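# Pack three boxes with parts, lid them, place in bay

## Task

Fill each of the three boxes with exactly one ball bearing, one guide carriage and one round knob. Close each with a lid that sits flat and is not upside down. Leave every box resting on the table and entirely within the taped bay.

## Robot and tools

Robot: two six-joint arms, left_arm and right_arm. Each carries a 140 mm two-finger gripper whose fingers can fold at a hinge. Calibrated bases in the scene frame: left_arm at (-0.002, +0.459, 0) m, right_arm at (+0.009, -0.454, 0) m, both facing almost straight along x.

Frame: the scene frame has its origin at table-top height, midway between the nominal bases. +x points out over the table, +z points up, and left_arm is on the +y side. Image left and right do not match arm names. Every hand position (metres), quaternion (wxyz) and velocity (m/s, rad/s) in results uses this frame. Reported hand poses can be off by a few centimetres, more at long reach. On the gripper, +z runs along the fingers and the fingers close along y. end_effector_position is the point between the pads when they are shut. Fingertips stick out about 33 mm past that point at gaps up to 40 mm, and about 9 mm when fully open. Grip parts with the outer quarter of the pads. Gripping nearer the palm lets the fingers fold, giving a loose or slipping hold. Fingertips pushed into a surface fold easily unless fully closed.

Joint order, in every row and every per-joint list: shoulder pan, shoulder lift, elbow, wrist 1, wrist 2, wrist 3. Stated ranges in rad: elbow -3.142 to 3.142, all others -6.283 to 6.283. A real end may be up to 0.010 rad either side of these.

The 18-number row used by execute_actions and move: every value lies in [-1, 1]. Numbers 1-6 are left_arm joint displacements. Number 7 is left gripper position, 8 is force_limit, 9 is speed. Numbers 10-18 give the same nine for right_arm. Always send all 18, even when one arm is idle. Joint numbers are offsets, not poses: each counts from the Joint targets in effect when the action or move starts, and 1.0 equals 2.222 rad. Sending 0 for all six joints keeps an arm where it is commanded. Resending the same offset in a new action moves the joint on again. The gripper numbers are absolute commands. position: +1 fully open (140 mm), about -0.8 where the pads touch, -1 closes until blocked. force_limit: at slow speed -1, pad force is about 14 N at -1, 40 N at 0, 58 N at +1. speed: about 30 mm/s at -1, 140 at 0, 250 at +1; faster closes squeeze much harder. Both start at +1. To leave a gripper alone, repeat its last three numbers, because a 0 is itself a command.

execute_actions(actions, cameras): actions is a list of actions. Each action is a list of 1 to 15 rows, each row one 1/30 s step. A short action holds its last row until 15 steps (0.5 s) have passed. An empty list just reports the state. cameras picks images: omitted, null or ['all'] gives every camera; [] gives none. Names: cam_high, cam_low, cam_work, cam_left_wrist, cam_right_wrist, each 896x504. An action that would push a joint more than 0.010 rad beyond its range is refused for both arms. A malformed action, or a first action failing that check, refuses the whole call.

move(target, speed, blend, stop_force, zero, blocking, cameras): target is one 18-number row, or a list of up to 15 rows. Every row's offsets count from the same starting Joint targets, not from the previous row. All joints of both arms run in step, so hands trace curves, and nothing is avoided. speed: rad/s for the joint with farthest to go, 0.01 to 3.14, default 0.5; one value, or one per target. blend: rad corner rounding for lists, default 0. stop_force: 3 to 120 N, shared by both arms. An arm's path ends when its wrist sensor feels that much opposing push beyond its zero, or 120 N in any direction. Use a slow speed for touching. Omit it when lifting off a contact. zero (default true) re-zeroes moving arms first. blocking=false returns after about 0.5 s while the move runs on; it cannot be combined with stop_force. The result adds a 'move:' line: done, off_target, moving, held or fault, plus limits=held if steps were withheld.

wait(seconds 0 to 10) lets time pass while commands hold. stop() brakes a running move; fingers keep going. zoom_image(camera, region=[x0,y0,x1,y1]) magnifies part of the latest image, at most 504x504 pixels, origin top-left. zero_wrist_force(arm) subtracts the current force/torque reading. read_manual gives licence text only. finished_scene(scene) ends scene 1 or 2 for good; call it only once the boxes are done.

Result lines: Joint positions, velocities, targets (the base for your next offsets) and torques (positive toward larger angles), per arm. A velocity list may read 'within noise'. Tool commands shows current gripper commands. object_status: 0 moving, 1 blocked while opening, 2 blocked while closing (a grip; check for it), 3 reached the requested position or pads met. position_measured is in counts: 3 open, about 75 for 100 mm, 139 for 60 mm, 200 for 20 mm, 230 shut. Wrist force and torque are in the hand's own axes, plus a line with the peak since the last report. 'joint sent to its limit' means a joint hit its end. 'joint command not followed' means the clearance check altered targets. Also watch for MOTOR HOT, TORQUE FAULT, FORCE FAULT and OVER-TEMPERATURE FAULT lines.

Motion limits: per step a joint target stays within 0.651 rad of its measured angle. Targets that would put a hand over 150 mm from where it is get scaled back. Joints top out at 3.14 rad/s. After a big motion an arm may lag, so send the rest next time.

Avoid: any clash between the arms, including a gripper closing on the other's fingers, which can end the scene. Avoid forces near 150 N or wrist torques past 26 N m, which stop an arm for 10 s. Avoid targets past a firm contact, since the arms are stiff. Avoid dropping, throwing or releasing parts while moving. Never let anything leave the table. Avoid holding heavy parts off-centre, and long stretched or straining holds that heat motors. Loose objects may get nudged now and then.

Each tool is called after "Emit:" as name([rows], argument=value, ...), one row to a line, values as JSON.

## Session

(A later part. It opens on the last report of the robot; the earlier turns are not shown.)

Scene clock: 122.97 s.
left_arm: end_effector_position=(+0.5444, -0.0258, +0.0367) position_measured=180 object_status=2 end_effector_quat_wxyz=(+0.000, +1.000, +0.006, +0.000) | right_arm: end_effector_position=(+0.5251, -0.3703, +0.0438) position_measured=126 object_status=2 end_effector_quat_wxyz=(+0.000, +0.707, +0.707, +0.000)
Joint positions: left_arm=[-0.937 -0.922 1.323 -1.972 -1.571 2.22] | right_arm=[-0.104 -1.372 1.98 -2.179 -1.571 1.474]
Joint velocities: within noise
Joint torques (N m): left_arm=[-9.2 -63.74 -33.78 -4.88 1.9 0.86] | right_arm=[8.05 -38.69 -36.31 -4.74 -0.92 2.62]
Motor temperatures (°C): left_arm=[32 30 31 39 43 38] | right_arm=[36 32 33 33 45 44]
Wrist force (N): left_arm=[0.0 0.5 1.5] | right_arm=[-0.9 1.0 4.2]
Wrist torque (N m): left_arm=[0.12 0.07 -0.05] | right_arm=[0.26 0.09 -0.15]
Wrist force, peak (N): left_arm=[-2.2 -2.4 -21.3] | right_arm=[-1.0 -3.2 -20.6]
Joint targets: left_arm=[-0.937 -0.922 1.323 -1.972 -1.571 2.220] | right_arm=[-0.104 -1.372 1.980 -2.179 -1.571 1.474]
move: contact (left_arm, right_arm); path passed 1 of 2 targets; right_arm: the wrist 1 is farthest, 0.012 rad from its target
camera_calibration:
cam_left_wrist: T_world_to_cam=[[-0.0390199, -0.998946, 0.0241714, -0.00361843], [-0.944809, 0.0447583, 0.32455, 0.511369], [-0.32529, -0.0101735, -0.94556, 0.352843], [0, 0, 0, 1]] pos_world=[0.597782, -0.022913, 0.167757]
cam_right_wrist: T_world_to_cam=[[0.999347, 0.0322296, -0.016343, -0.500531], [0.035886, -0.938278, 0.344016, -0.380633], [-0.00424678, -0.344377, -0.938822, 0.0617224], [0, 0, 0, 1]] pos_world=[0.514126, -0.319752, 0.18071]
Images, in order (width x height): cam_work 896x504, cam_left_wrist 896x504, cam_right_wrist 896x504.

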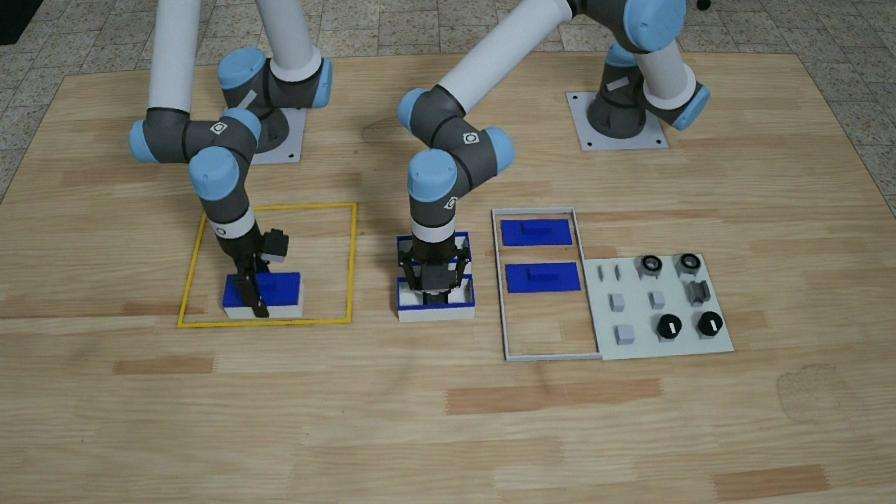

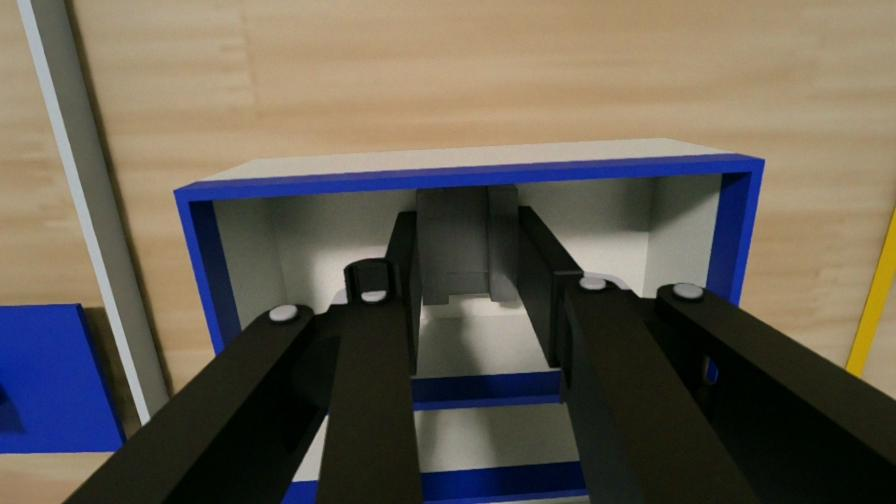

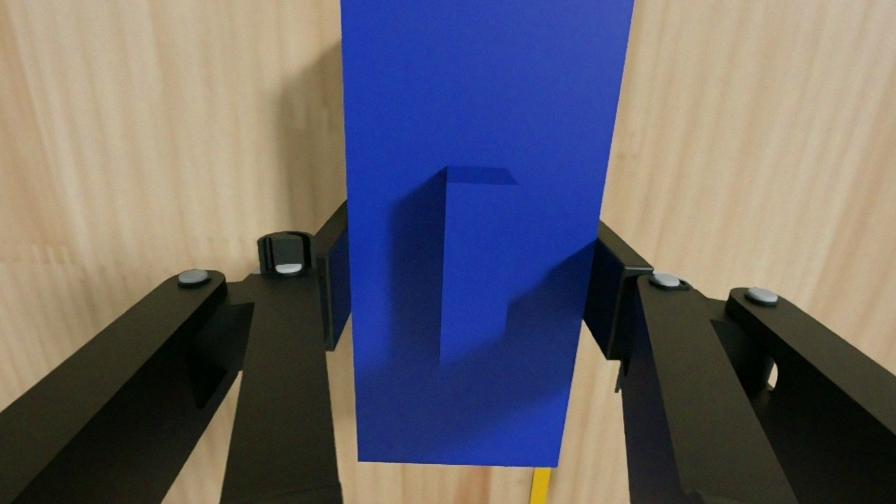

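Emit:
zoom_image(camera="cam_work", region=[170, 190, 370, 340])

Scaled by 2.520 from the camera's 896x504 image, which has a finer 1280x720 frame.

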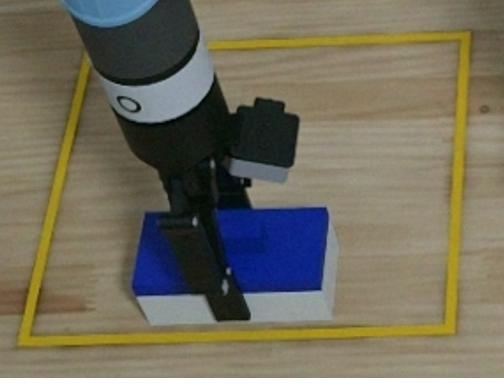

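Emit:
move([
  [0,0,0,0,0,0,-0.229,-0.2,-1,0,0,0,0,0,0,0.326,0,-1],
  [0,-0.0305,-0.0613,0.0919,0,0,-0.229,-0.2,-1,0,-0.0336,-0.0595,0.0931,0,0,0.326,0,-1],
  [0.2540,-0.2759,0.2797,-0.0037,0,-0.4476,-0.229,-0.2,-1,0,-0.0672,-0.1189,0.1861,0,0,0.326,0,-1],
], speed=[0.3,0.2,0.9], blend=[0,0.02,0], cameras=["cam_left_wrist"])

Scene clock: 129.50 s.
left_arm: end_effector_position=(+0.4903, +0.4234, +0.1199) position_measured=158 object_status=3 end_effector_quat_wxyz=(+0.000, +0.707, +0.707, +0.000) | right_arm: end_effector_position=(+0.5252, -0.3703, +0.2000) position_measured=88 object_status=3 end_effector_quat_wxyz=(+0.000, +0.707, +0.707, +0.000)
Joint positions: left_arm=[-0.372 -1.534 1.944 -1.98 -1.571 1.226] | right_arm=[-0.104 -1.521 1.716 -1.765 -1.571 1.474]
Joint velocities: within noise
Joint torques (N m): left_arm=[8.3 -33.73 -15.99 -0.43 0.98 -2.04] | right_arm=[7.6 -20.86 -10.5 -4.4 -0.96 2.71]
Motor temperatures (°C): left_arm=[32 30 31 39 43 38] | right_arm=[36 32 33 33 45 44]
Wrist force (N): left_arm=[0.0 0.5 0.4] | right_arm=[-0.7 0.8 0.8]
Wrist torque (N m): left_arm=[0.12 0.05 -0.09] | right_arm=[0.22 0.08 -0.16]
Wrist force, peak (N): left_arm=[-1.6 4.1 -0.5] | right_arm=[-0.6 0.7 5.0]
Joint targets: left_arm=[-0.372 -1.535 1.944 -1.980 -1.571 1.226] | right_arm=[-0.104 -1.521 1.716 -1.765 -1.571 1.474]
move: done
camera_calibration:
cam_left_wrist: T_world_to_cam=[[0.998398, -0.0513226, 0.0238386, -0.468838], [-0.0562859, -0.944166, 0.324627, 0.396191], [0.00584687, -0.325448, -0.945542, 0.38961], [0, 0, 0, 1]] pos_world=[0.488109, 0.476806, 0.250955]
Images, in order (width x height): cam_left_wrist 896x504.

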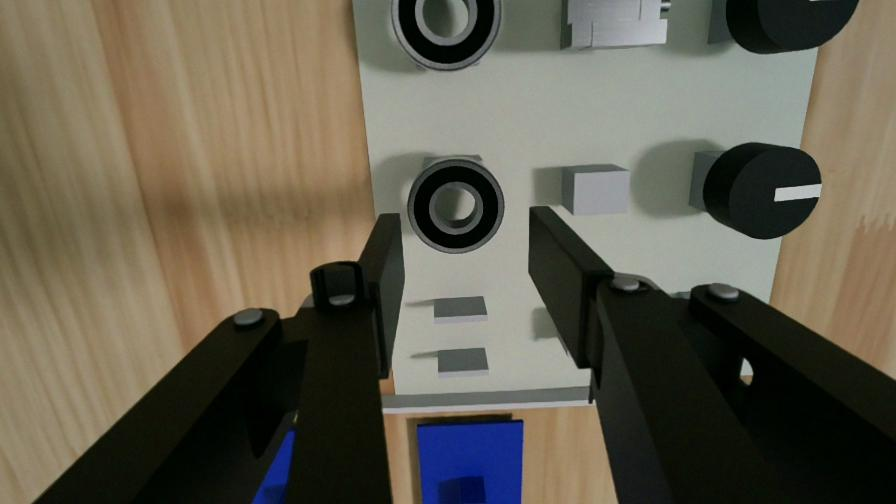

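Emit:
move([
  [0.0022,0.0296,0.0435,-0.0730,0,0.0022,0,-0.2,-1,0,0,0,0,0,0,0.326,0,-1],
  [0.0022,0.0296,0.0435,-0.0730,0,0.0022,-1,-0.2,-1,0,0,0,0,0,0,0.326,0,-1],
  [0.0022,-0.0106,-0.0138,0.0244,0,0.0022,-1,-0.2,-1,0,0,0,0,0,0,0.326,0,-1],
  [-0.2356,0.2093,-0.2962,0.0869,0,-0.2401,-1,-0.2,-1,0,0,0,0,0,0,0.326,0,-1],
], speed=[0.25,0.25,0.3,0.8], blend=[0,0,0.03,0], cameras=["cam_left_wrist"])

Emit:
zoom_image(camera="cam_left_wrist", region=[280, 80, 620, 420])

Scene clock: 136.90 s.
left_arm: end_effector_position=(+0.5439, +0.0206, +0.1398) position_measured=161 object_status=2 end_effector_quat_wxyz=(+0.000, +0.704, +0.711, +0.000) | right_arm: end_effector_position=(+0.5251, -0.3703, +0.1999) position_measured=88 object_status=3 end_effector_quat_wxyz=(+0.000, +0.707, +0.707, +0.000)
Joint positions: left_arm=[-0.895 -1.07 1.286 -1.787 -1.571 0.693] | right_arm=[-0.104 -1.521 1.716 -1.765 -1.571 1.474]
Joint velocities: within noise
Joint torques (N m): left_arm=[-13 -38.96 -35.16 -6.04 0.79 -1.91] | right_arm=[7.56 -21.57 -23.13 -1.12 -0.93 2.59]
Motor temperatures (°C): left_arm=[32 30 31 39 43 38] | right_arm=[36 32 33 33 45 44]
Wrist force (N): left_arm=[0.1 0.6 1.1] | right_arm=[-0.7 0.7 0.8]
Wrist torque (N m): left_arm=[0.20 0.06 -0.07] | right_arm=[0.21 0.08 -0.16]
Wrist force, peak (N): left_arm=[-6.2 -0.9 1.6] | right_arm=[-0.7 1.2 0.7]
Joint targets: left_arm=[-0.896 -1.070 1.286 -1.787 -1.571 0.692] | right_arm=[-0.104 -1.521 1.716 -1.765 -1.571 1.474]
move: done
camera_calibration:
cam_left_wrist: T_world_to_cam=[[0.998884, -0.0409272, 0.023567, -0.543865], [-0.0463654, -0.944739, 0.324527, 0.00707186], [0.00898271, -0.325258, -0.945583, 0.275313], [0, 0, 0, 1]] pos_world=[0.541113, 0.0739699, 0.270853]
Images, in order (width x height): cam_left_wrist 896x504.

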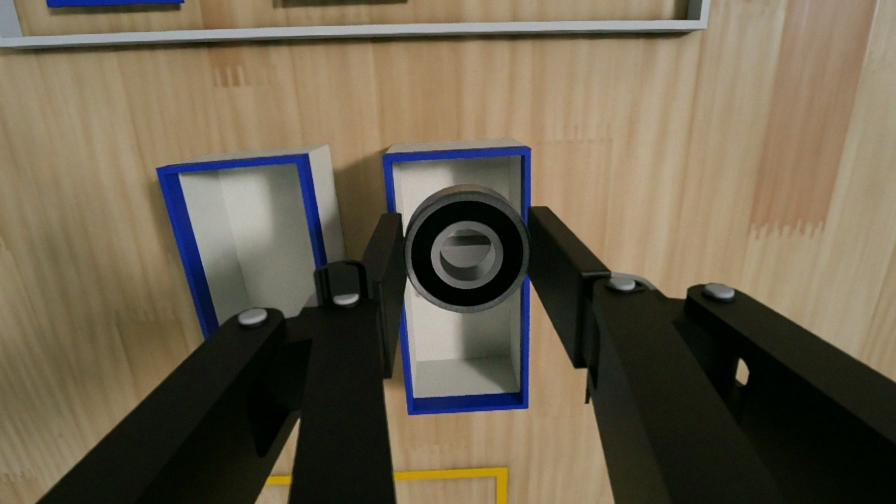

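Scaled by 1.482 from the camera's 896x504 image, which has a finer 1280x720 frame.

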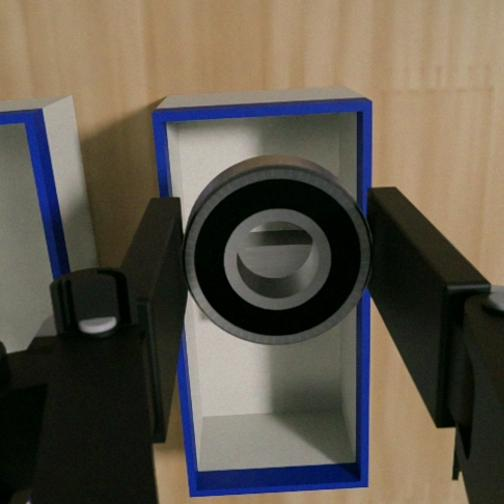

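Emit:
move(target=[-0.0002,0.0127,0.0279,-0.0406,0,-0.0002,-1,-0.2,-1,0,0,0,0,0,0,0.326,0,-1], speed=0.2, cameras=["cam_left_wrist"])

Emit:
zoom_image(camera="cam_left_wrist", region=[340, 80, 600, 320])

Scene clock: 141.40 s.
left_arm: end_effector_position=(+0.5445, +0.0192, +0.0996) position_measured=161 object_status=2 end_effector_quat_wxyz=(+0.000, +0.703, +0.711, +0.000) | right_arm: end_effector_position=(+0.5251, -0.3703, +0.1999) position_measured=88 object_status=3 end_effector_quat_wxyz=(+0.000, +0.707, +0.707, +0.000)
Joint positions: left_arm=[-0.896 -1.041 1.348 -1.877 -1.571 0.692] | right_arm=[-0.104 -1.521 1.716 -1.765 -1.571 1.474]
Joint velocities: within noise
Joint torques (N m): left_arm=[-10.26 -59.99 -31.8 -1.22 1.93 -2.13] | right_arm=[7.87 -22.29 -30 -0.94 -1.15 2.6]
Motor temperatures (°C): left_arm=[32 30 31 39 43 38] | right_arm=[36 32 33 33 45 44]
Wrist force (N): left_arm=[0.2 0.3 1.0] | right_arm=[-0.7 0.9 0.8]
Wrist torque (N m): left_arm=[0.10 0.02 -0.08] | right_arm=[0.25 0.09 -0.15]
Wrist force, peak (N): left_arm=[0.1 0.2 2.7] | right_arm=[-0.7 1.1 1.0]
Joint targets: left_arm=[-0.896 -1.041 1.348 -1.878 -1.571 0.692] | right_arm=[-0.104 -1.521 1.716 -1.765 -1.571 1.474]
move: done
camera_calibration:
cam_left_wrist: T_world_to_cam=[[0.998889, -0.0408373, 0.0235271, -0.543578], [-0.0462658, -0.944804, 0.324352, 0.0187203], [0.00898286, -0.32508, -0.945644, 0.236808], [0, 0, 0, 1]] pos_world=[0.541713, 0.0724703, 0.230653]
Images, in order (width x height): cam_left_wrist 896x504.

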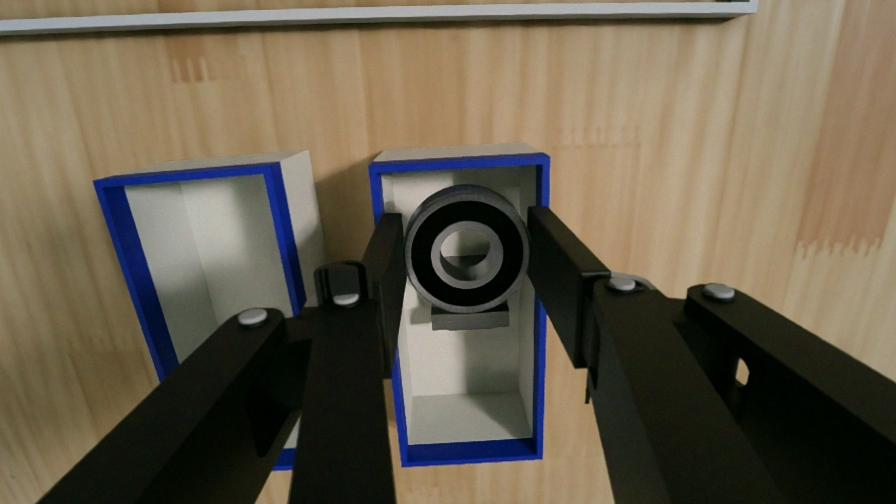

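Scaled by 1.938 from the camera's 896x504 image, which has a finer 1280x720 frame.

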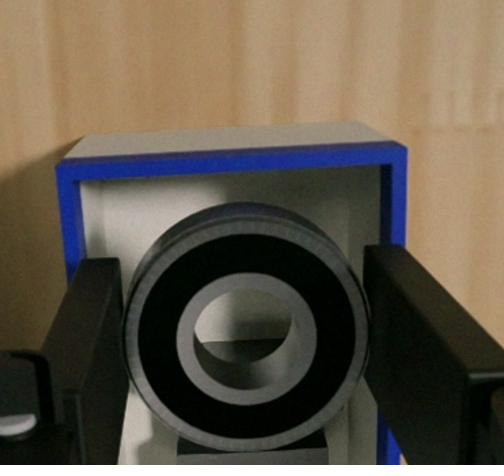

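Emit:
move([
  [0.0005,0.0162,0.0291,-0.0453,0,0.0005,-1,-0.2,-1,0,0,0,0,0,0,0.326,0,-1],
  [0.0005,0.0256,0.0402,-0.0658,0,0.0005,-1,-0.2,-1,0,0,0,0,0,0,0.326,0,-1],
], speed=0.05, stop_force=5, cameras=["cam_left_wrist"])

Scene clock: 146.67 s.
left_arm: end_effector_position=(+0.5446, +0.0203, +0.0402) position_measured=161 object_status=2 end_effector_quat_wxyz=(+0.000, +0.703, +0.711, +0.000) | right_arm: end_effector_position=(+0.5251, -0.3703, +0.1999) position_measured=88 object_status=3 end_effector_quat_wxyz=(+0.000, +0.707, +0.707, +0.000)
Joint positions: left_arm=[-0.895 -0.991 1.43 -2.01 -1.571 0.693] | right_arm=[-0.104 -1.521 1.716 -1.765 -1.571 1.474]
Joint velocities: within noise
Joint torques (N m): left_arm=[9.63 -60.9 -32.75 -6 1.95 2.35] | right_arm=[8.42 -23.4 -37.56 -1.21 -0.82 2.57]
Motor temperatures (°C): left_arm=[32 30 31 39 43 38] | right_arm=[35 32 33 33 45 44]
Wrist force (N): left_arm=[0.3 0.4 1.0] | right_arm=[-0.5 0.8 0.7]
Wrist torque (N m): left_arm=[0.15 0.00 -0.08] | right_arm=[0.23 0.03 -0.16]
Wrist force, peak (N): left_arm=[1.6 -1.2 -21.3] | right_arm=[-0.8 1.1 0.8]
Joint targets: left_arm=[-0.895 -0.991 1.430 -2.010 -1.571 0.693] | right_arm=[-0.104 -1.521 1.716 -1.765 -1.571 1.474]
move: contact (left_arm); path passed 1 of 2 targets; left_arm: the wrist 1 is farthest, 0.015 rad from its target
camera_calibration:
cam_left_wrist: T_world_to_cam=[[0.998883, -0.0408941, 0.0236613, -0.542247], [-0.0463647, -0.944741, 0.324523, 0.0391443], [0.0090827, -0.325258, -0.945582, 0.180975], [0, 0, 0, 1]] pos_world=[0.541813, 0.0736701, 0.171254]
Images, in order (width x height): cam_left_wrist 896x504.

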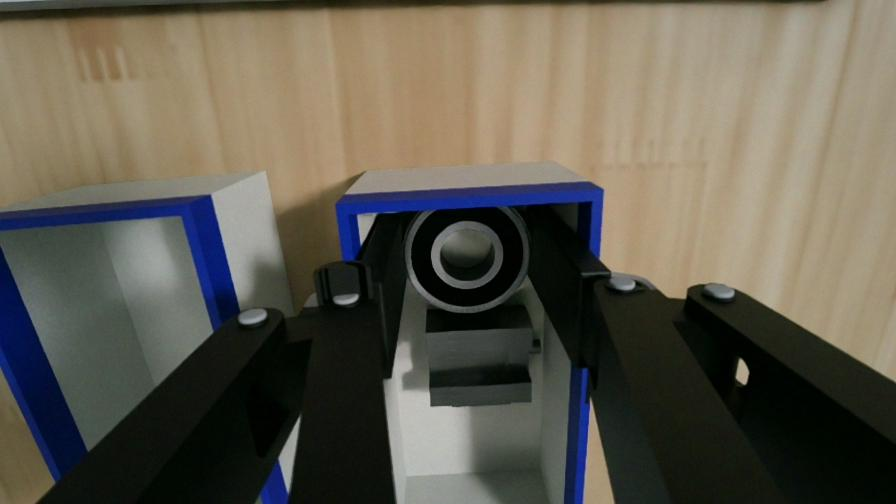

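Emit:
move([
  [0,0,0,0,0,0,-0.2225,-0.2,-1,0,0,0,0,0,0,0.326,0,-1],
  [0,-0.0324,-0.0576,0.0901,0,0,-0.2225,-0.2,-1,0,0,0,0,0,0,0.326,0,-1],
  [0.2755,-0.0969,0.0255,0.0716,0,0.2800,-0.2225,-0.2,-1,0,0,0,0,0,0,0.326,0,-1],
], speed=[0.3,0.2,0.9], blend=[0,0.03,0], cameras=["cam_left_wrist","cam_work"])

Emit:
zoom_image(camera="cam_work", region=[380, 220, 500, 380])

Scene clock: 151.23 s.
left_arm: end_effector_position=(+0.6396, +0.4286, +0.1399) position_measured=157 object_status=3 end_effector_quat_wxyz=(+0.000, +0.707, +0.707, +0.000) | right_arm: end_effector_position=(+0.5251, -0.3703, +0.1999) position_measured=88 object_status=3 end_effector_quat_wxyz=(+0.000, +0.707, +0.707, +0.000)
Joint positions: left_arm=[-0.283 -1.206 1.487 -1.851 -1.571 1.315] | right_arm=[-0.104 -1.521 1.716 -1.765 -1.571 1.474]
Joint velocities: within noise
Joint torques (N m): left_arm=[10 -34.87 -30.6 -0.38 0.54 2.48] | right_arm=[8.58 -25.13 -38.08 -1.22 -1.03 2.57]
Motor temperatures (°C): left_arm=[32 30 31 39 43 38] | right_arm=[35 32 33 33 45 44]
Wrist force (N): left_arm=[0.3 0.4 0.1] | right_arm=[-0.7 0.9 0.9]
Wrist torque (N m): left_arm=[0.08 0.05 -0.06] | right_arm=[0.24 0.09 -0.16]
Wrist force, peak (N): left_arm=[-5.4 -2.0 -0.9] | right_arm=[-0.9 0.8 0.8]
Joint targets: left_arm=[-0.283 -1.206 1.487 -1.851 -1.571 1.315] | right_arm=[-0.104 -1.521 1.716 -1.765 -1.571 1.474]
move: done
camera_calibration:
cam_left_wrist: T_world_to_cam=[[0.998438, -0.0506943, 0.0235071, -0.618348], [-0.0555834, -0.94423, 0.324562, 0.402617], [0.00574264, -0.325361, -0.945572, 0.409373], [0, 0, 0, 1]] pos_world=[0.637409, 0.48201, 0.270953]
Images, in order (width x height): cam_work 896x504, cam_left_wrist 896x504.

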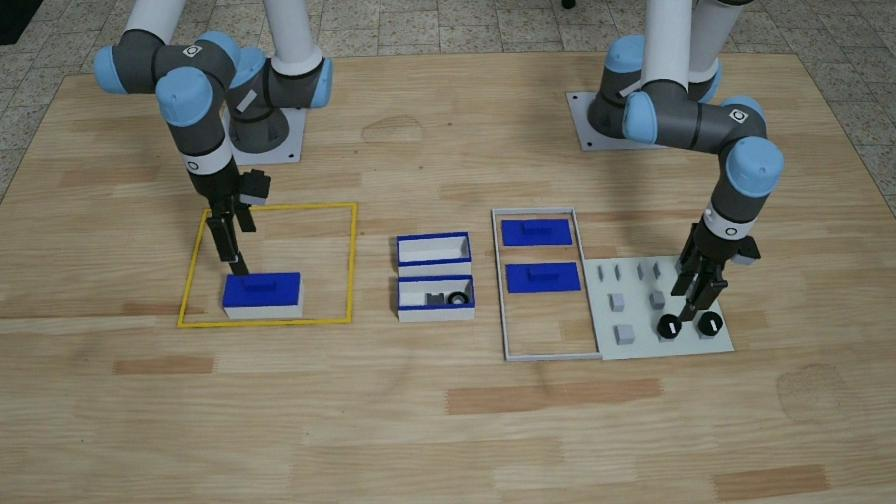

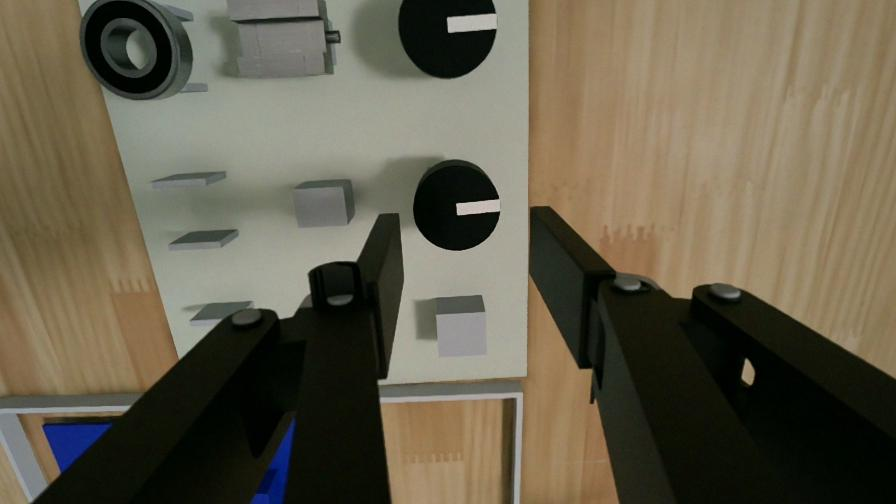

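Scaled by 3.150 from the camera's 896x504 image, which has a finer 1280x720 frame.

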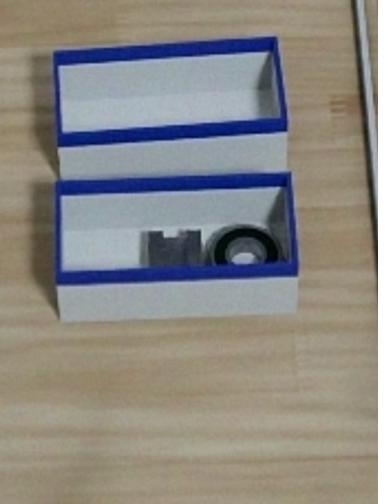

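Emit:
move([
  [0.0006,0.0248,0.0470,-0.0718,0,0.0006,0,-0.2,-1,0,0,0,0,0,0,0.326,0,-1],
  [0.0006,0.0248,0.0470,-0.0718,0,0.0006,-1,-0.2,-1,0,0,0,0,0,0,0.326,0,-1],
  [0.0006,0.0027,0.0083,-0.0110,0,0.0006,-1,-0.2,-1,0,0,0,0,0,0,0.326,0,-1],
  [-0.3104,0.1367,-0.1877,0.0510,0,-0.3149,-1,-0.2,-1,0,0,0,0,0,0,0.326,0,-1],
], speed=[0.25,0.25,0.3,0.8], blend=[0,0,0.03,0], cameras=["cam_left_wrist"])

Emit:
zoom_image(camera="cam_left_wrist", region=[320, 0, 620, 340])

Scene clock: 157.77 s.
left_arm: end_effector_position=(+0.5454, -0.0708, +0.1197) position_measured=166 object_status=2 end_effector_quat_wxyz=(+0.000, +0.704, +0.711, +0.000) | right_arm: end_effector_position=(+0.5251, -0.3703, +0.1999) position_measured=88 object_status=3 end_effector_quat_wxyz=(+0.000, +0.707, +0.707, +0.000)
Joint positions: left_arm=[-0.972 -0.903 1.07 -1.737 -1.571 0.616] | right_arm=[-0.104 -1.521 1.716 -1.765 -1.571 1.474]
Joint velocities: within noise
Joint torques (N m): left_arm=[-9.95 -53.05 -34.61 -6.05 1.38 -2.08] | right_arm=[8.54 -25.39 -36.72 -1.19 -0.82 2.73]
Motor temperatures (°C): left_arm=[32 30 31 39 43 38] | right_arm=[35 32 33 33 45 44]
Wrist force (N): left_arm=[-0.3 0.3 0.7] | right_arm=[-0.7 0.9 0.5]
Wrist torque (N m): left_arm=[0.10 0.15 -0.09] | right_arm=[0.24 0.08 -0.16]
Wrist force, peak (N): left_arm=[-5.9 -2.8 1.0] | right_arm=[-1.0 1.0 0.6]
Joint targets: left_arm=[-0.973 -0.903 1.069 -1.737 -1.571 0.615] | right_arm=[-0.104 -1.521 1.716 -1.765 -1.571 1.474]
move: done
camera_calibration:
cam_left_wrist: T_world_to_cam=[[0.998891, -0.0409441, 0.0232315, -0.548655], [-0.046268, -0.944902, 0.324066, -0.0727144], [0.00868295, -0.324782, -0.945749, 0.226742], [0, 0, 0, 1]] pos_world=[0.542713, -0.0175306, 0.250751]
Images, in order (width x height): cam_left_wrist 896x504.

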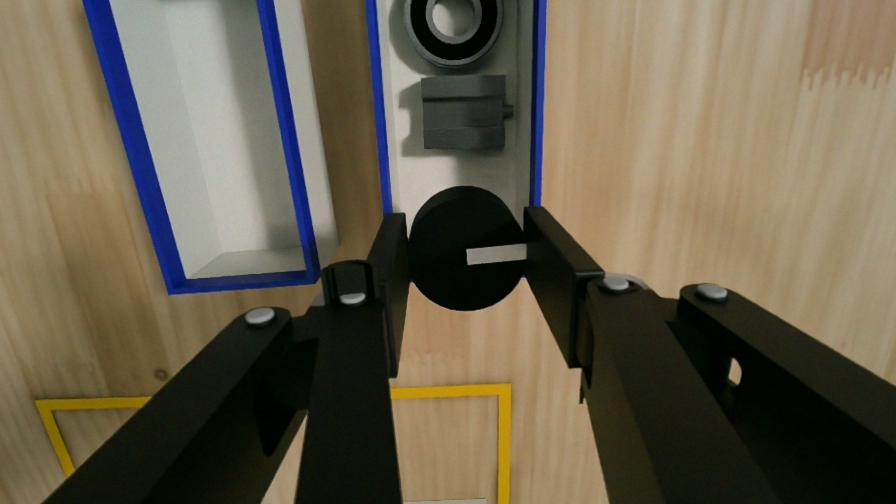

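Scaled by 1.482 from the camera's 896x504 image, which has a finer 1280x720 frame.

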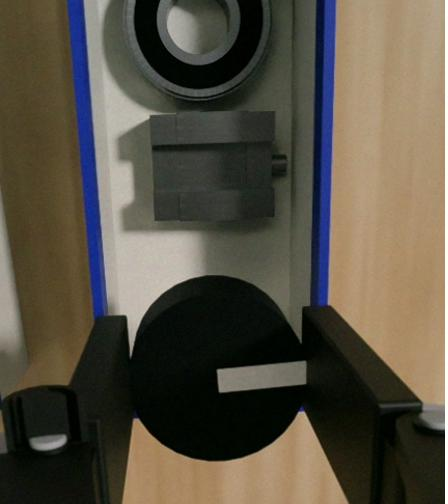

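Emit:
move([
  [0.0001,0.0143,0.0440,-0.0583,0,0.0001,-1,-0.2,-1,0,0,0,0,0,0,0.326,0,-1],
  [0.0001,0.0207,0.0546,-0.0752,0,0.0001,-1,-0.2,-1,0,0,0,0,0,0,0.326,0,-1],
], speed=[0.07,0.05], stop_force=5, cameras=["cam_left_wrist"])

Scene clock: 162.97 s.
left_arm: end_effector_position=(+0.5448, -0.0699, +0.0507) position_measured=166 object_status=2 end_effector_quat_wxyz=(+0.000, +0.703, +0.711, +0.000) | right_arm: end_effector_position=(+0.5251, -0.3703, +0.1999) position_measured=88 object_status=3 end_effector_quat_wxyz=(+0.000, +0.707, +0.707, +0.000)
Joint positions: left_arm=[-0.972 -0.862 1.182 -1.89 -1.571 0.616] | right_arm=[-0.104 -1.521 1.716 -1.765 -1.571 1.474]
Joint velocities: within noise
Joint torques (N m): left_arm=[8.36 -65.25 -33.08 -5.56 1.4 2.67] | right_arm=[9.75 -26.74 -35.47 -0.92 -1 2.42]
Motor temperatures (°C): left_arm=[32 30 31 39 43 38] | right_arm=[35 32 33 33 45 44]
Wrist force (N): left_arm=[-0.8 0.6 -1.1] | right_arm=[-0.8 1.0 0.3]
Wrist torque (N m): left_arm=[0.11 0.10 -0.11] | right_arm=[0.26 0.11 -0.16]
Wrist force, peak (N): left_arm=[2.3 -1.8 -24.1] | right_arm=[-0.8 1.0 0.9]
Joint targets: left_arm=[-0.972 -0.862 1.182 -1.890 -1.571 0.616] | right_arm=[-0.104 -1.521 1.716 -1.765 -1.571 1.474]
move: contact (left_arm); path passed 1 of 2 targets; left_arm: the wrist 1 is farthest, 0.014 rad from its target
camera_calibration:
cam_left_wrist: T_world_to_cam=[[0.998895, -0.0408191, 0.0232936, -0.546327], [-0.0461699, -0.944908, 0.324064, -0.0495881], [0.00878232, -0.324782, -0.945748, 0.16173], [0, 0, 0, 1]] pos_world=[0.542013, -0.0166298, 0.181752]
Images, in order (width x height): cam_left_wrist 896x504.

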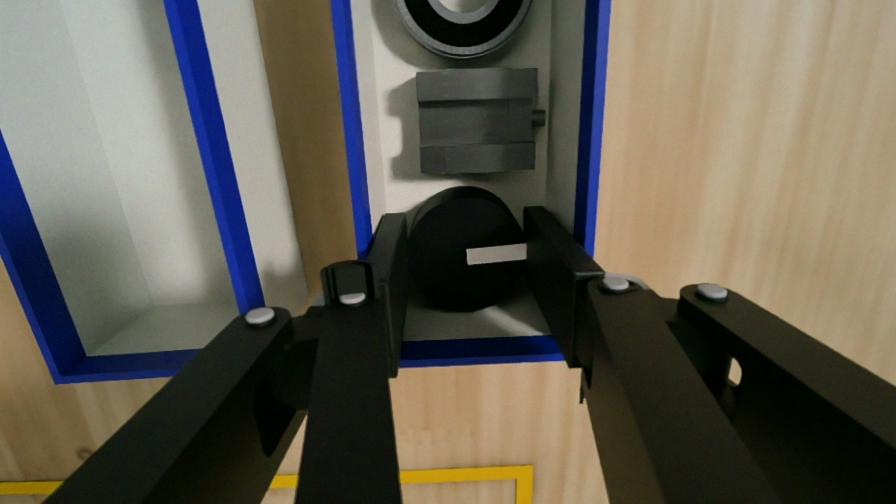

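Emit:
move([
  [0,0,0,0,0,0,-0.245,-0.2,-1,0,0,0,0,0,0,0.326,0,-1],
  [0,-0.0216,-0.0568,0.0780,0,0,-0.245,-0.2,-1,0,0,0,0,0,0,0.326,0,-1],
  [0.0981,-0.2341,0.2530,-0.0192,0,0.1161,-0.245,-0.2,-1,0,0,0,0,0,0,0.326,0,-1],
  [0.0981,-0.2341,0.2530,-0.0192,0,0.1161,-0.166,-0.1,-1,0,0,0,0,0,0,0.326,0,-1],
], speed=[0.3,0.2,0.8,0.5], blend=[0,0.03,0,0], cameras=["cam_left_wrist","cam_work"])

Emit:
zoom_image(camera="cam_work", region=[380, 220, 500, 380])

Scene clock: 172.33 s.
left_arm: end_effector_position=(+0.4950, +0.1951, +0.1301) position_measured=150 object_status=3 end_effector_quat_wxyz=(+0.000, +0.718, +0.697, +0.000) | right_arm: end_effector_position=(+0.5251, -0.3703, +0.1999) position_measured=88 object_status=3 end_effector_quat_wxyz=(+0.000, +0.707, +0.707, +0.000)
Joint positions: left_arm=[-0.754 -1.382 1.744 -1.932 -1.571 0.874] | right_arm=[-0.104 -1.521 1.716 -1.765 -1.571 1.474]
Joint velocities: within noise
Joint torques (N m): left_arm=[-7.62 -43.38 -17 -1.55 1.45 2.1] | right_arm=[7.71 -28.36 -34.83 -1.06 -0.72 2.62]
Motor temperatures (°C): left_arm=[32 30 31 39 43 38] | right_arm=[35 32 33 33 45 44]
Wrist force (N): left_arm=[0.0 0.3 0.2] | right_arm=[-0.7 1.0 0.6]
Wrist torque (N m): left_arm=[0.03 0.06 -0.12] | right_arm=[0.27 0.07 -0.16]
Wrist force, peak (N): left_arm=[3.0 -1.0 0.5] | right_arm=[-0.9 1.1 0.6]
Joint targets: left_arm=[-0.754 -1.382 1.744 -1.932 -1.571 0.874] | right_arm=[-0.104 -1.521 1.716 -1.765 -1.571 1.474]
move: done
camera_calibration:
cam_left_wrist: T_world_to_cam=[[0.996456, -0.0807133, 0.0237, -0.47877], [-0.0840317, -0.942102, 0.324627, 0.190937], [-0.00387392, -0.325468, -0.945545, 0.329641], [0, 0, 0, 1]] pos_world=[0.494395, 0.248527, 0.261054]
Images, in order (width x height): cam_work 896x504, cam_left_wrist 896x504.

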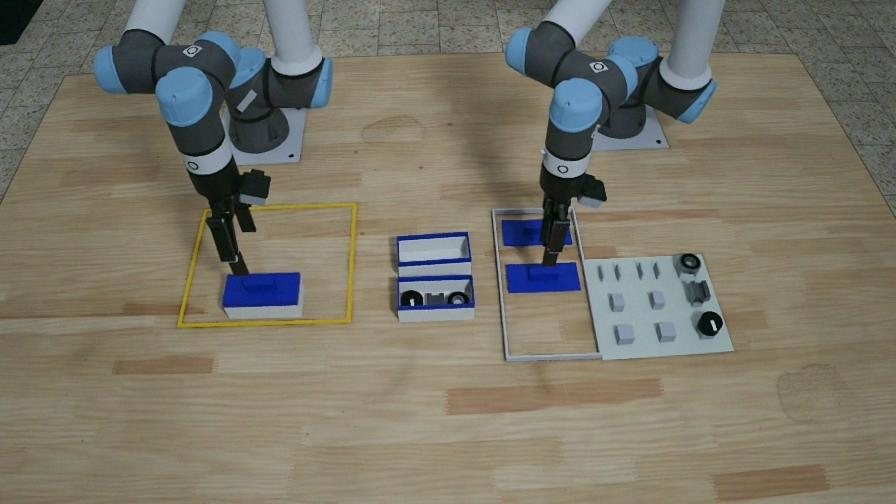

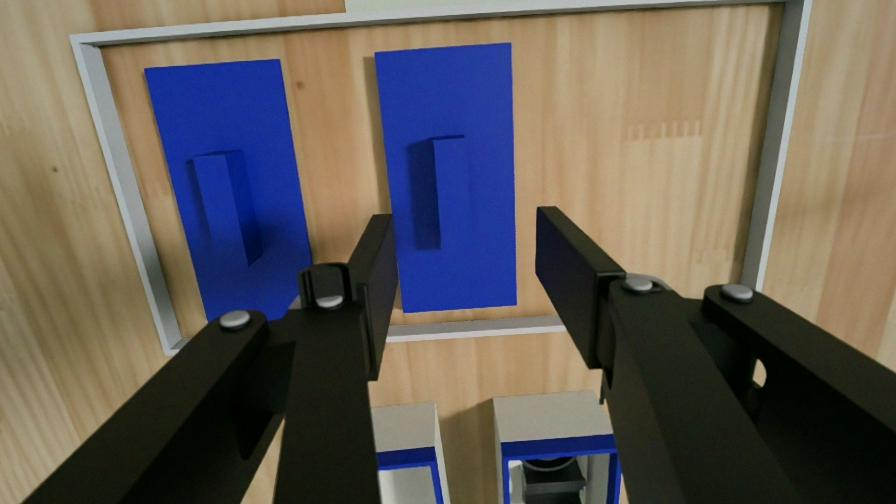

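Scaled by 3.150 from the camera's 896x504 image, which has a finer 1280x720 frame.

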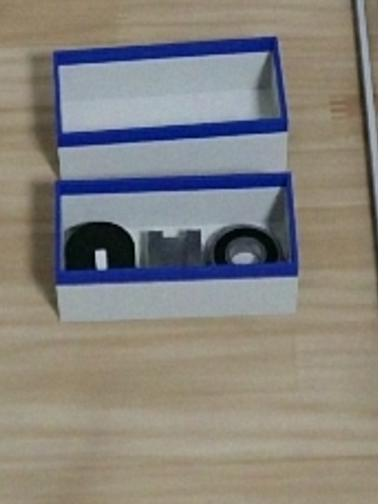

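Emit:
move([
  [-0.0010,0.0385,0.0564,-0.0949,0,-0.0069,-0.166,-0.1,-1,0,0,0,0,0,0,0.326,0,-1],
  [-0.0010,0.0385,0.0564,-0.0949,0,-0.0069,-1,-0.1,-1,0,0,0,0,0,0,0.326,0,-1],
  [-0.0010,-0.0019,0.0023,-0.0004,0,-0.0069,-1,-0.1,-1,0,0,0,0,0,0,0.326,0,-1],
  [-0.0859,0.1878,-0.2550,0.0672,0,-0.1039,-1,-0.1,-1,0,0,0,0,0,0,0.326,0,-1],
], speed=[0.25,0.25,0.25,0.5], blend=[0,0,0.03,0], cameras=["cam_left_wrist"])

Emit:
zoom_image(camera="cam_left_wrist", region=[320, 0, 620, 300])

Scene clock: 180.27 s.
left_arm: end_effector_position=(+0.5446, -0.0364, +0.1181) position_measured=207 object_status=2 end_effector_quat_wxyz=(+0.000, +0.704, +0.711, +0.000) | right_arm: end_effector_position=(+0.5251, -0.3703, +0.1999) position_measured=88 object_status=3 end_effector_quat_wxyz=(+0.000, +0.707, +0.707, +0.000)
Joint positions: left_arm=[-0.945 -0.965 1.178 -1.783 -1.571 0.643] | right_arm=[-0.104 -1.521 1.716 -1.765 -1.571 1.474]
Joint velocities: within noise
Joint torques (N m): left_arm=[5.48 -44.49 -37.13 -6.02 1.39 1.96] | right_arm=[6.99 -28.13 -32.81 -1.18 -1.02 2.76]
Motor temperatures (°C): left_arm=[32 30 31 39 43 38] | right_arm=[35 32 33 33 45 44]
Wrist force (N): left_arm=[0.1 0.5 0.9] | right_arm=[-0.5 1.0 0.4]
Wrist torque (N m): left_arm=[0.18 0.05 -0.10] | right_arm=[0.26 0.04 -0.16]
Wrist force, peak (N): left_arm=[-2.9 0.5 1.2] | right_arm=[-0.8 1.1 0.8]
Joint targets: left_arm=[-0.945 -0.965 1.177 -1.783 -1.571 0.643] | right_arm=[-0.104 -1.521 1.716 -1.765 -1.571 1.474]
move: done
camera_calibration:
cam_left_wrist: T_world_to_cam=[[0.998883, -0.0408951, 0.0236574, -0.546506], [-0.0463636, -0.944771, 0.324434, -0.0396437], [0.00908309, -0.325168, -0.945612, 0.236104], [0, 0, 0, 1]] pos_world=[0.541913, 0.01697, 0.249054]
Images, in order (width x height): cam_left_wrist 896x504.

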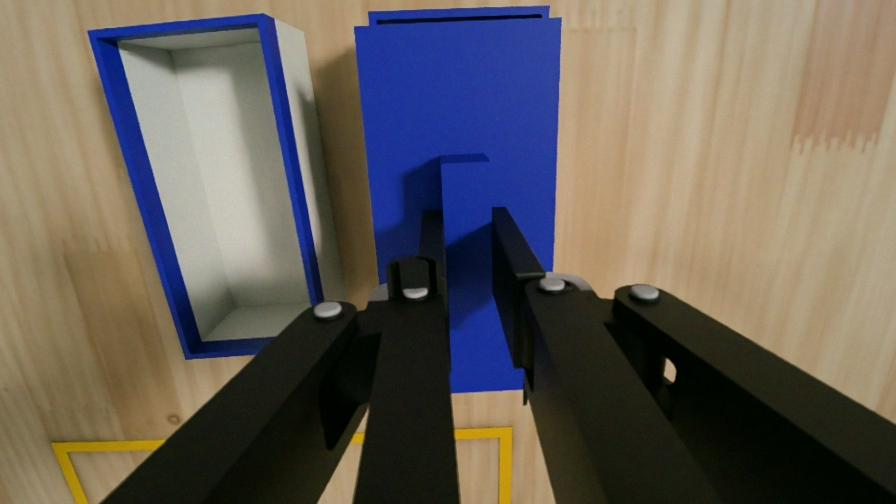

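Scaled by 1.680 from the camera's 896x504 image, which has a finer 1280x720 frame.

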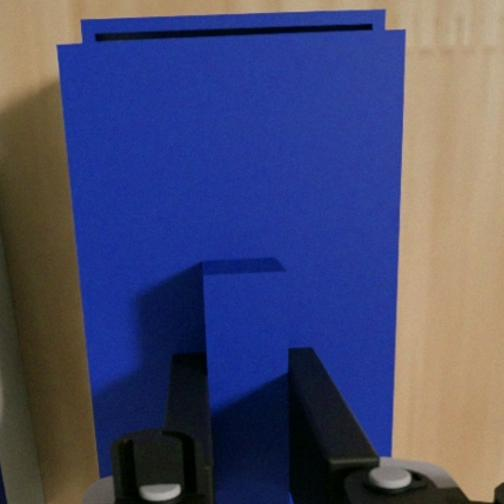

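Emit:
move([
  [0.0037,-0.0063,0.0101,-0.0039,0,0.0077,-1,-0.1,-1,0,0,0,0,0,0,0.326,0,-1],
  [0.0037,-0.0019,0.0220,-0.0201,0,0.0077,-1,-0.1,-1,0,0,0,0,0,0,0.326,0,-1],
  [0.0037,0.0017,0.0304,-0.0321,0,0.0077,-1,-0.1,-1,0,0,0,0,0,0,0.326,0,-1],
], speed=[0.06,0.05,0.04], stop_force=5, cameras=["cam_left_wrist"])

Scene clock: 186.70 s.
left_arm: end_effector_position=(+0.5454, -0.0276, +0.0956) position_measured=207 object_status=2 end_effector_quat_wxyz=(+0.000, +0.707, +0.708, +0.000) | right_arm: end_effector_position=(+0.5251, -0.3703, +0.1999) position_measured=88 object_status=3 end_effector_quat_wxyz=(+0.000, +0.707, +0.707, +0.000)
Joint positions: left_arm=[-0.937 -0.965 1.236 -1.842 -1.571 0.66] | right_arm=[-0.104 -1.521 1.716 -1.765 -1.571 1.474]
Joint velocities: within noise
Joint torques (N m): left_arm=[-10.05 -62.8 -34.14 -3.62 1.43 -2.28] | right_arm=[9.35 -30.78 -31.86 -0.94 -0.77 2.43]
Motor temperatures (°C): left_arm=[32 30 31 39 43 38] | right_arm=[35 32 33 33 45 44]
Wrist force (N): left_arm=[-0.1 0.4 0.7] | right_arm=[-0.7 0.9 0.6]
Wrist torque (N m): left_arm=[0.17 0.08 -0.09] | right_arm=[0.24 0.08 -0.16]
Wrist force, peak (N): left_arm=[2.7 -2.1 -18.8] | right_arm=[-0.9 1.0 0.7]
Joint targets: left_arm=[-0.937 -0.965 1.236 -1.842 -1.571 0.660] | right_arm=[-0.104 -1.521 1.716 -1.765 -1.571 1.474]
move: contact (left_arm); path passed 2 of 3 targets; left_arm: the wrist 1 is farthest, 0.012 rad from its target
camera_calibration:
cam_left_wrist: T_world_to_cam=[[0.998479, -0.0497743, 0.0237134, -0.546373], [-0.0547805, -0.944278, 0.324557, -0.0194331], [0.00623748, -0.325362, -0.945569, 0.219329], [0, 0, 0, 1]] pos_world=[0.54311, 0.0258158, 0.226654]
Images, in order (width x height): cam_left_wrist 896x504.

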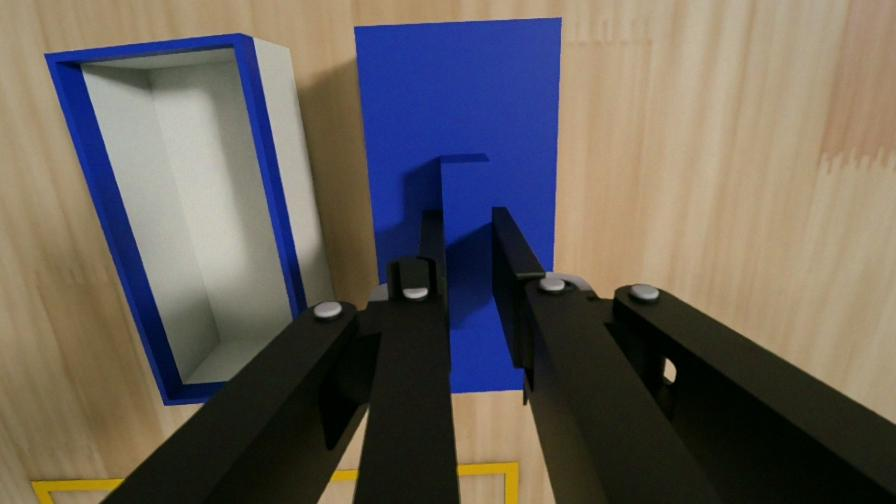

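Emit:
move([
  [0,0,0,0,0,0,-0.166,-0.1,-1,0,0,0,0,0,0,0.326,0,-1],
  [0,-0.0111,-0.0341,0.0452,0,0,-0.166,-0.1,-1,0,0,0,0,0,0,0.326,0,-1],
  [0.3419,-0.1780,0.2288,-0.0508,0,1.0,-0.166,-0.1,-1,0.2582,0.1788,-0.2266,0.0478,0,0.2573,0.326,0,-1],
  [0.3419,-0.1780,0.2288,-0.0508,0,1.0,0,-0.2,-1,0.2582,0.1788,-0.2266,0.0478,0,0.2573,0.326,0,-1],
], speed=[0.3,0.2,1.1,0.5], blend=[0,0.02,0,0], cameras=["cam_left_wrist","cam_right_wrist","cam_work"])

Scene clock: 195.23 s.
left_arm: end_effector_position=(+0.5641, +0.5079, +0.1200) position_measured=129 object_status=0 end_effector_quat_wxyz=(+0.000, +0.998, +0.055, +0.000) | right_arm: end_effector_position=(+0.5468, -0.0264, +0.1998) position_measured=88 object_status=3 end_effector_quat_wxyz=(+0.000, +0.707, +0.708, +0.000)
Joint positions: left_arm=[-0.177 -1.36 1.745 -1.955 -1.571 2.882] | right_arm=[0.469 -1.124 1.212 -1.659 -1.571 2.046]
Joint velocities: within noise
Joint torques (N m): left_arm=[-6.97 -24.19 -33.71 -0.65 1.29 2.73] | right_arm=[-10 -54.11 -12.06 -4.5 -0.63 -2.51]
Motor temperatures (°C): left_arm=[32 30 30 39 43 38] | right_arm=[35 32 33 33 44 44]
Wrist force (N): left_arm=[0.1 0.1 0.2] | right_arm=[-0.9 1.0 0.8]
Wrist torque (N m): left_arm=[0.02 0.03 -0.10] | right_arm=[0.26 0.11 -0.16]
Wrist force, peak (N): left_arm=[-2.2 -0.6 -1.1] | right_arm=[-1.8 0.5 0.9]
Joint targets: left_arm=[-0.177 -1.360 1.745 -1.955 -1.571 2.882] | right_arm=[0.469 -1.124 1.212 -1.659 -1.571 2.046]
move: done
camera_calibration:
cam_left_wrist: T_world_to_cam=[[0.0587472, -0.99798, 0.024171, 0.472635], [-0.944684, -0.0477508, 0.324487, 0.525931], [-0.322677, -0.0418966, -0.945581, 0.458066], [0, 0, 0, 1]] pos_world=[0.61688, 0.515985, 0.251057]
cam_right_wrist: T_world_to_cam=[[0.999284, 0.0342259, -0.0161466, -0.530736], [0.0376939, -0.938087, 0.344344, -0.113489], [-0.00336139, -0.344706, -0.938705, 0.326195], [0, 0, 0, 1]] pos_world=[0.53573, 0.0241432, 0.33671]
Images, in order (width x height): cam_work 896x504, cam_left_wrist 896x504, cam_right_wrist 896x504.

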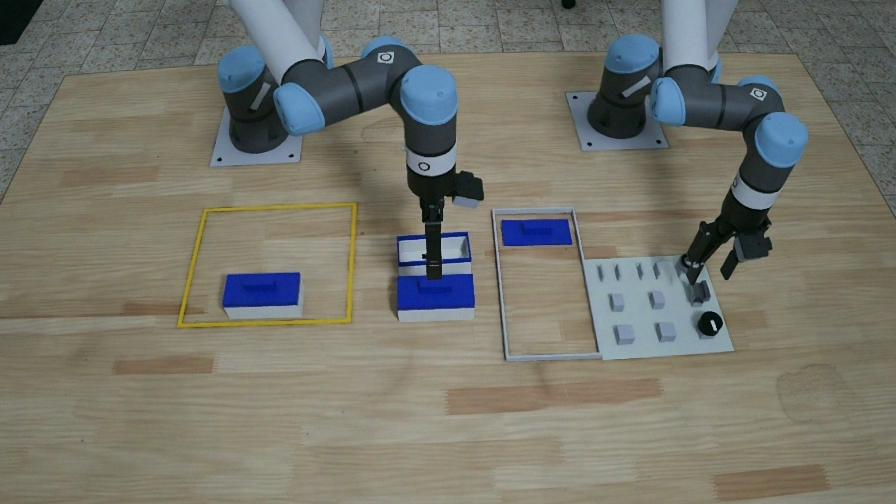

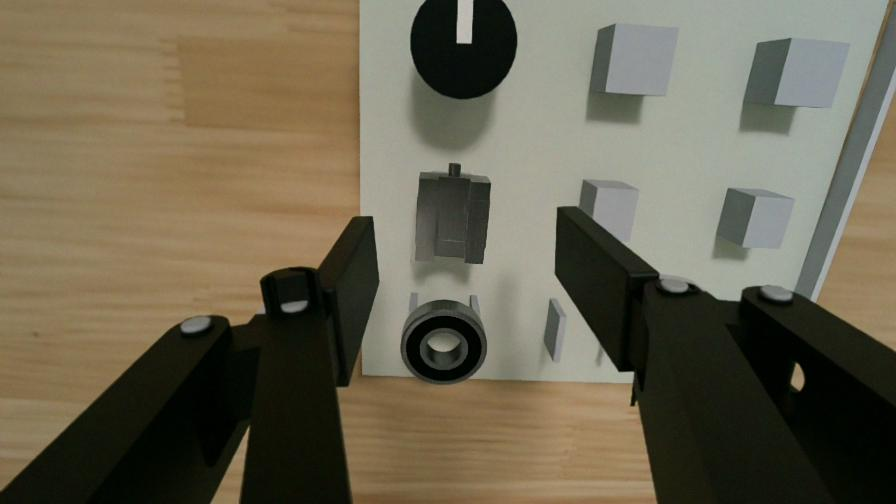

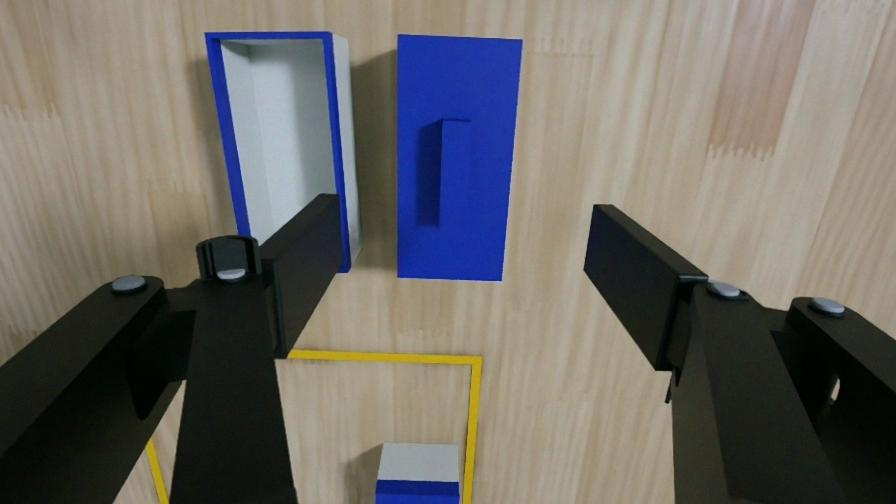

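Emit:
move([
  [0.0018,-0.0085,0.0106,-0.0021,0,0.0522,0,-0.2,-1,0,0.0447,0.1168,-0.1615,0,0,0.326,0,-1],
  [0.0018,-0.0085,0.0106,-0.0021,0,0.0522,0,-0.2,-1,0,0.0447,0.1168,-0.1615,0,0,-1,0,-1],
], speed=0.25, cameras=["cam_left_wrist"])

Scene clock: 200.57 s.
left_arm: end_effector_position=(+0.5555, +0.5114, +0.1199) position_measured=129 object_status=3 end_effector_quat_wxyz=(+0.000, +1.000, -0.001, +0.000) | right_arm: end_effector_position=(+0.5469, -0.0263, +0.0448) position_measured=126 object_status=0 end_effector_quat_wxyz=(+0.000, +0.707, +0.708, +0.000)
Joint positions: left_arm=[-0.173 -1.379 1.768 -1.96 -1.571 2.998] | right_arm=[0.469 -1.024 1.472 -2.018 -1.571 2.046]
Joint velocities: within noise
Joint torques (N m): left_arm=[-2.01 -23.5 -32.22 -1.99 1.18 -2.26] | right_arm=[-9.72 -51.26 -35.99 -3.33 -0.69 -2.61]
Motor temperatures (°C): left_arm=[32 30 30 39 43 38] | right_arm=[35 32 33 33 44 44]
Wrist force (N): left_arm=[0.1 0.2 0.4] | right_arm=[-1.4 -0.6 -2.7]
Wrist torque (N m): left_arm=[0.03 0.02 -0.10] | right_arm=[-0.01 0.03 -0.14]
Wrist force, peak (N): left_arm=[0.1 0.3 0.5] | right_arm=[-1.4 -0.8 -3.4]
Joint targets: left_arm=[-0.173 -1.379 1.768 -1.960 -1.571 2.998] | right_arm=[0.469 -1.024 1.472 -2.018 -1.571 2.046]
move: done
camera_calibration:
cam_left_wrist: T_world_to_cam=[[-0.0532178, -0.99829, 0.0241722, 0.539047], [-0.944135, 0.0581853, 0.324382, 0.463495], [-0.325234, -0.00555885, -0.945617, 0.438165], [0, 0, 0, 1]] pos_world=[0.608795, 0.513592, 0.250957]
Images, in order (width x height): cam_left_wrist 896x504.

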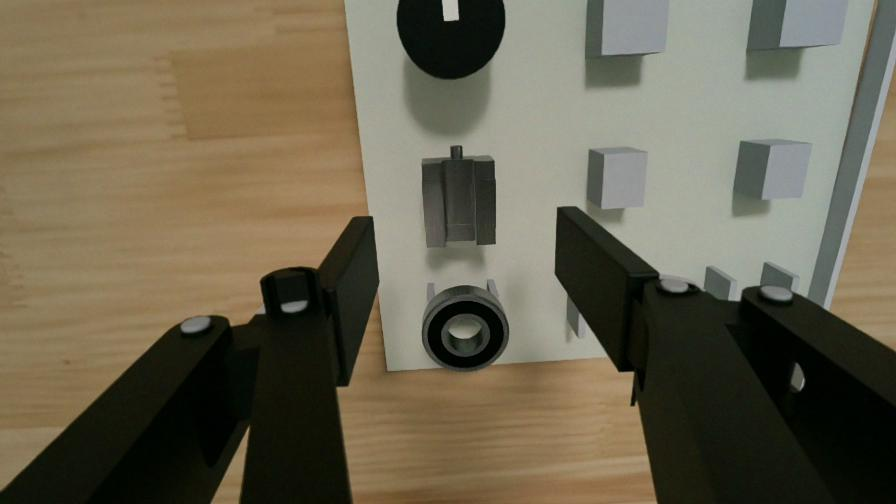

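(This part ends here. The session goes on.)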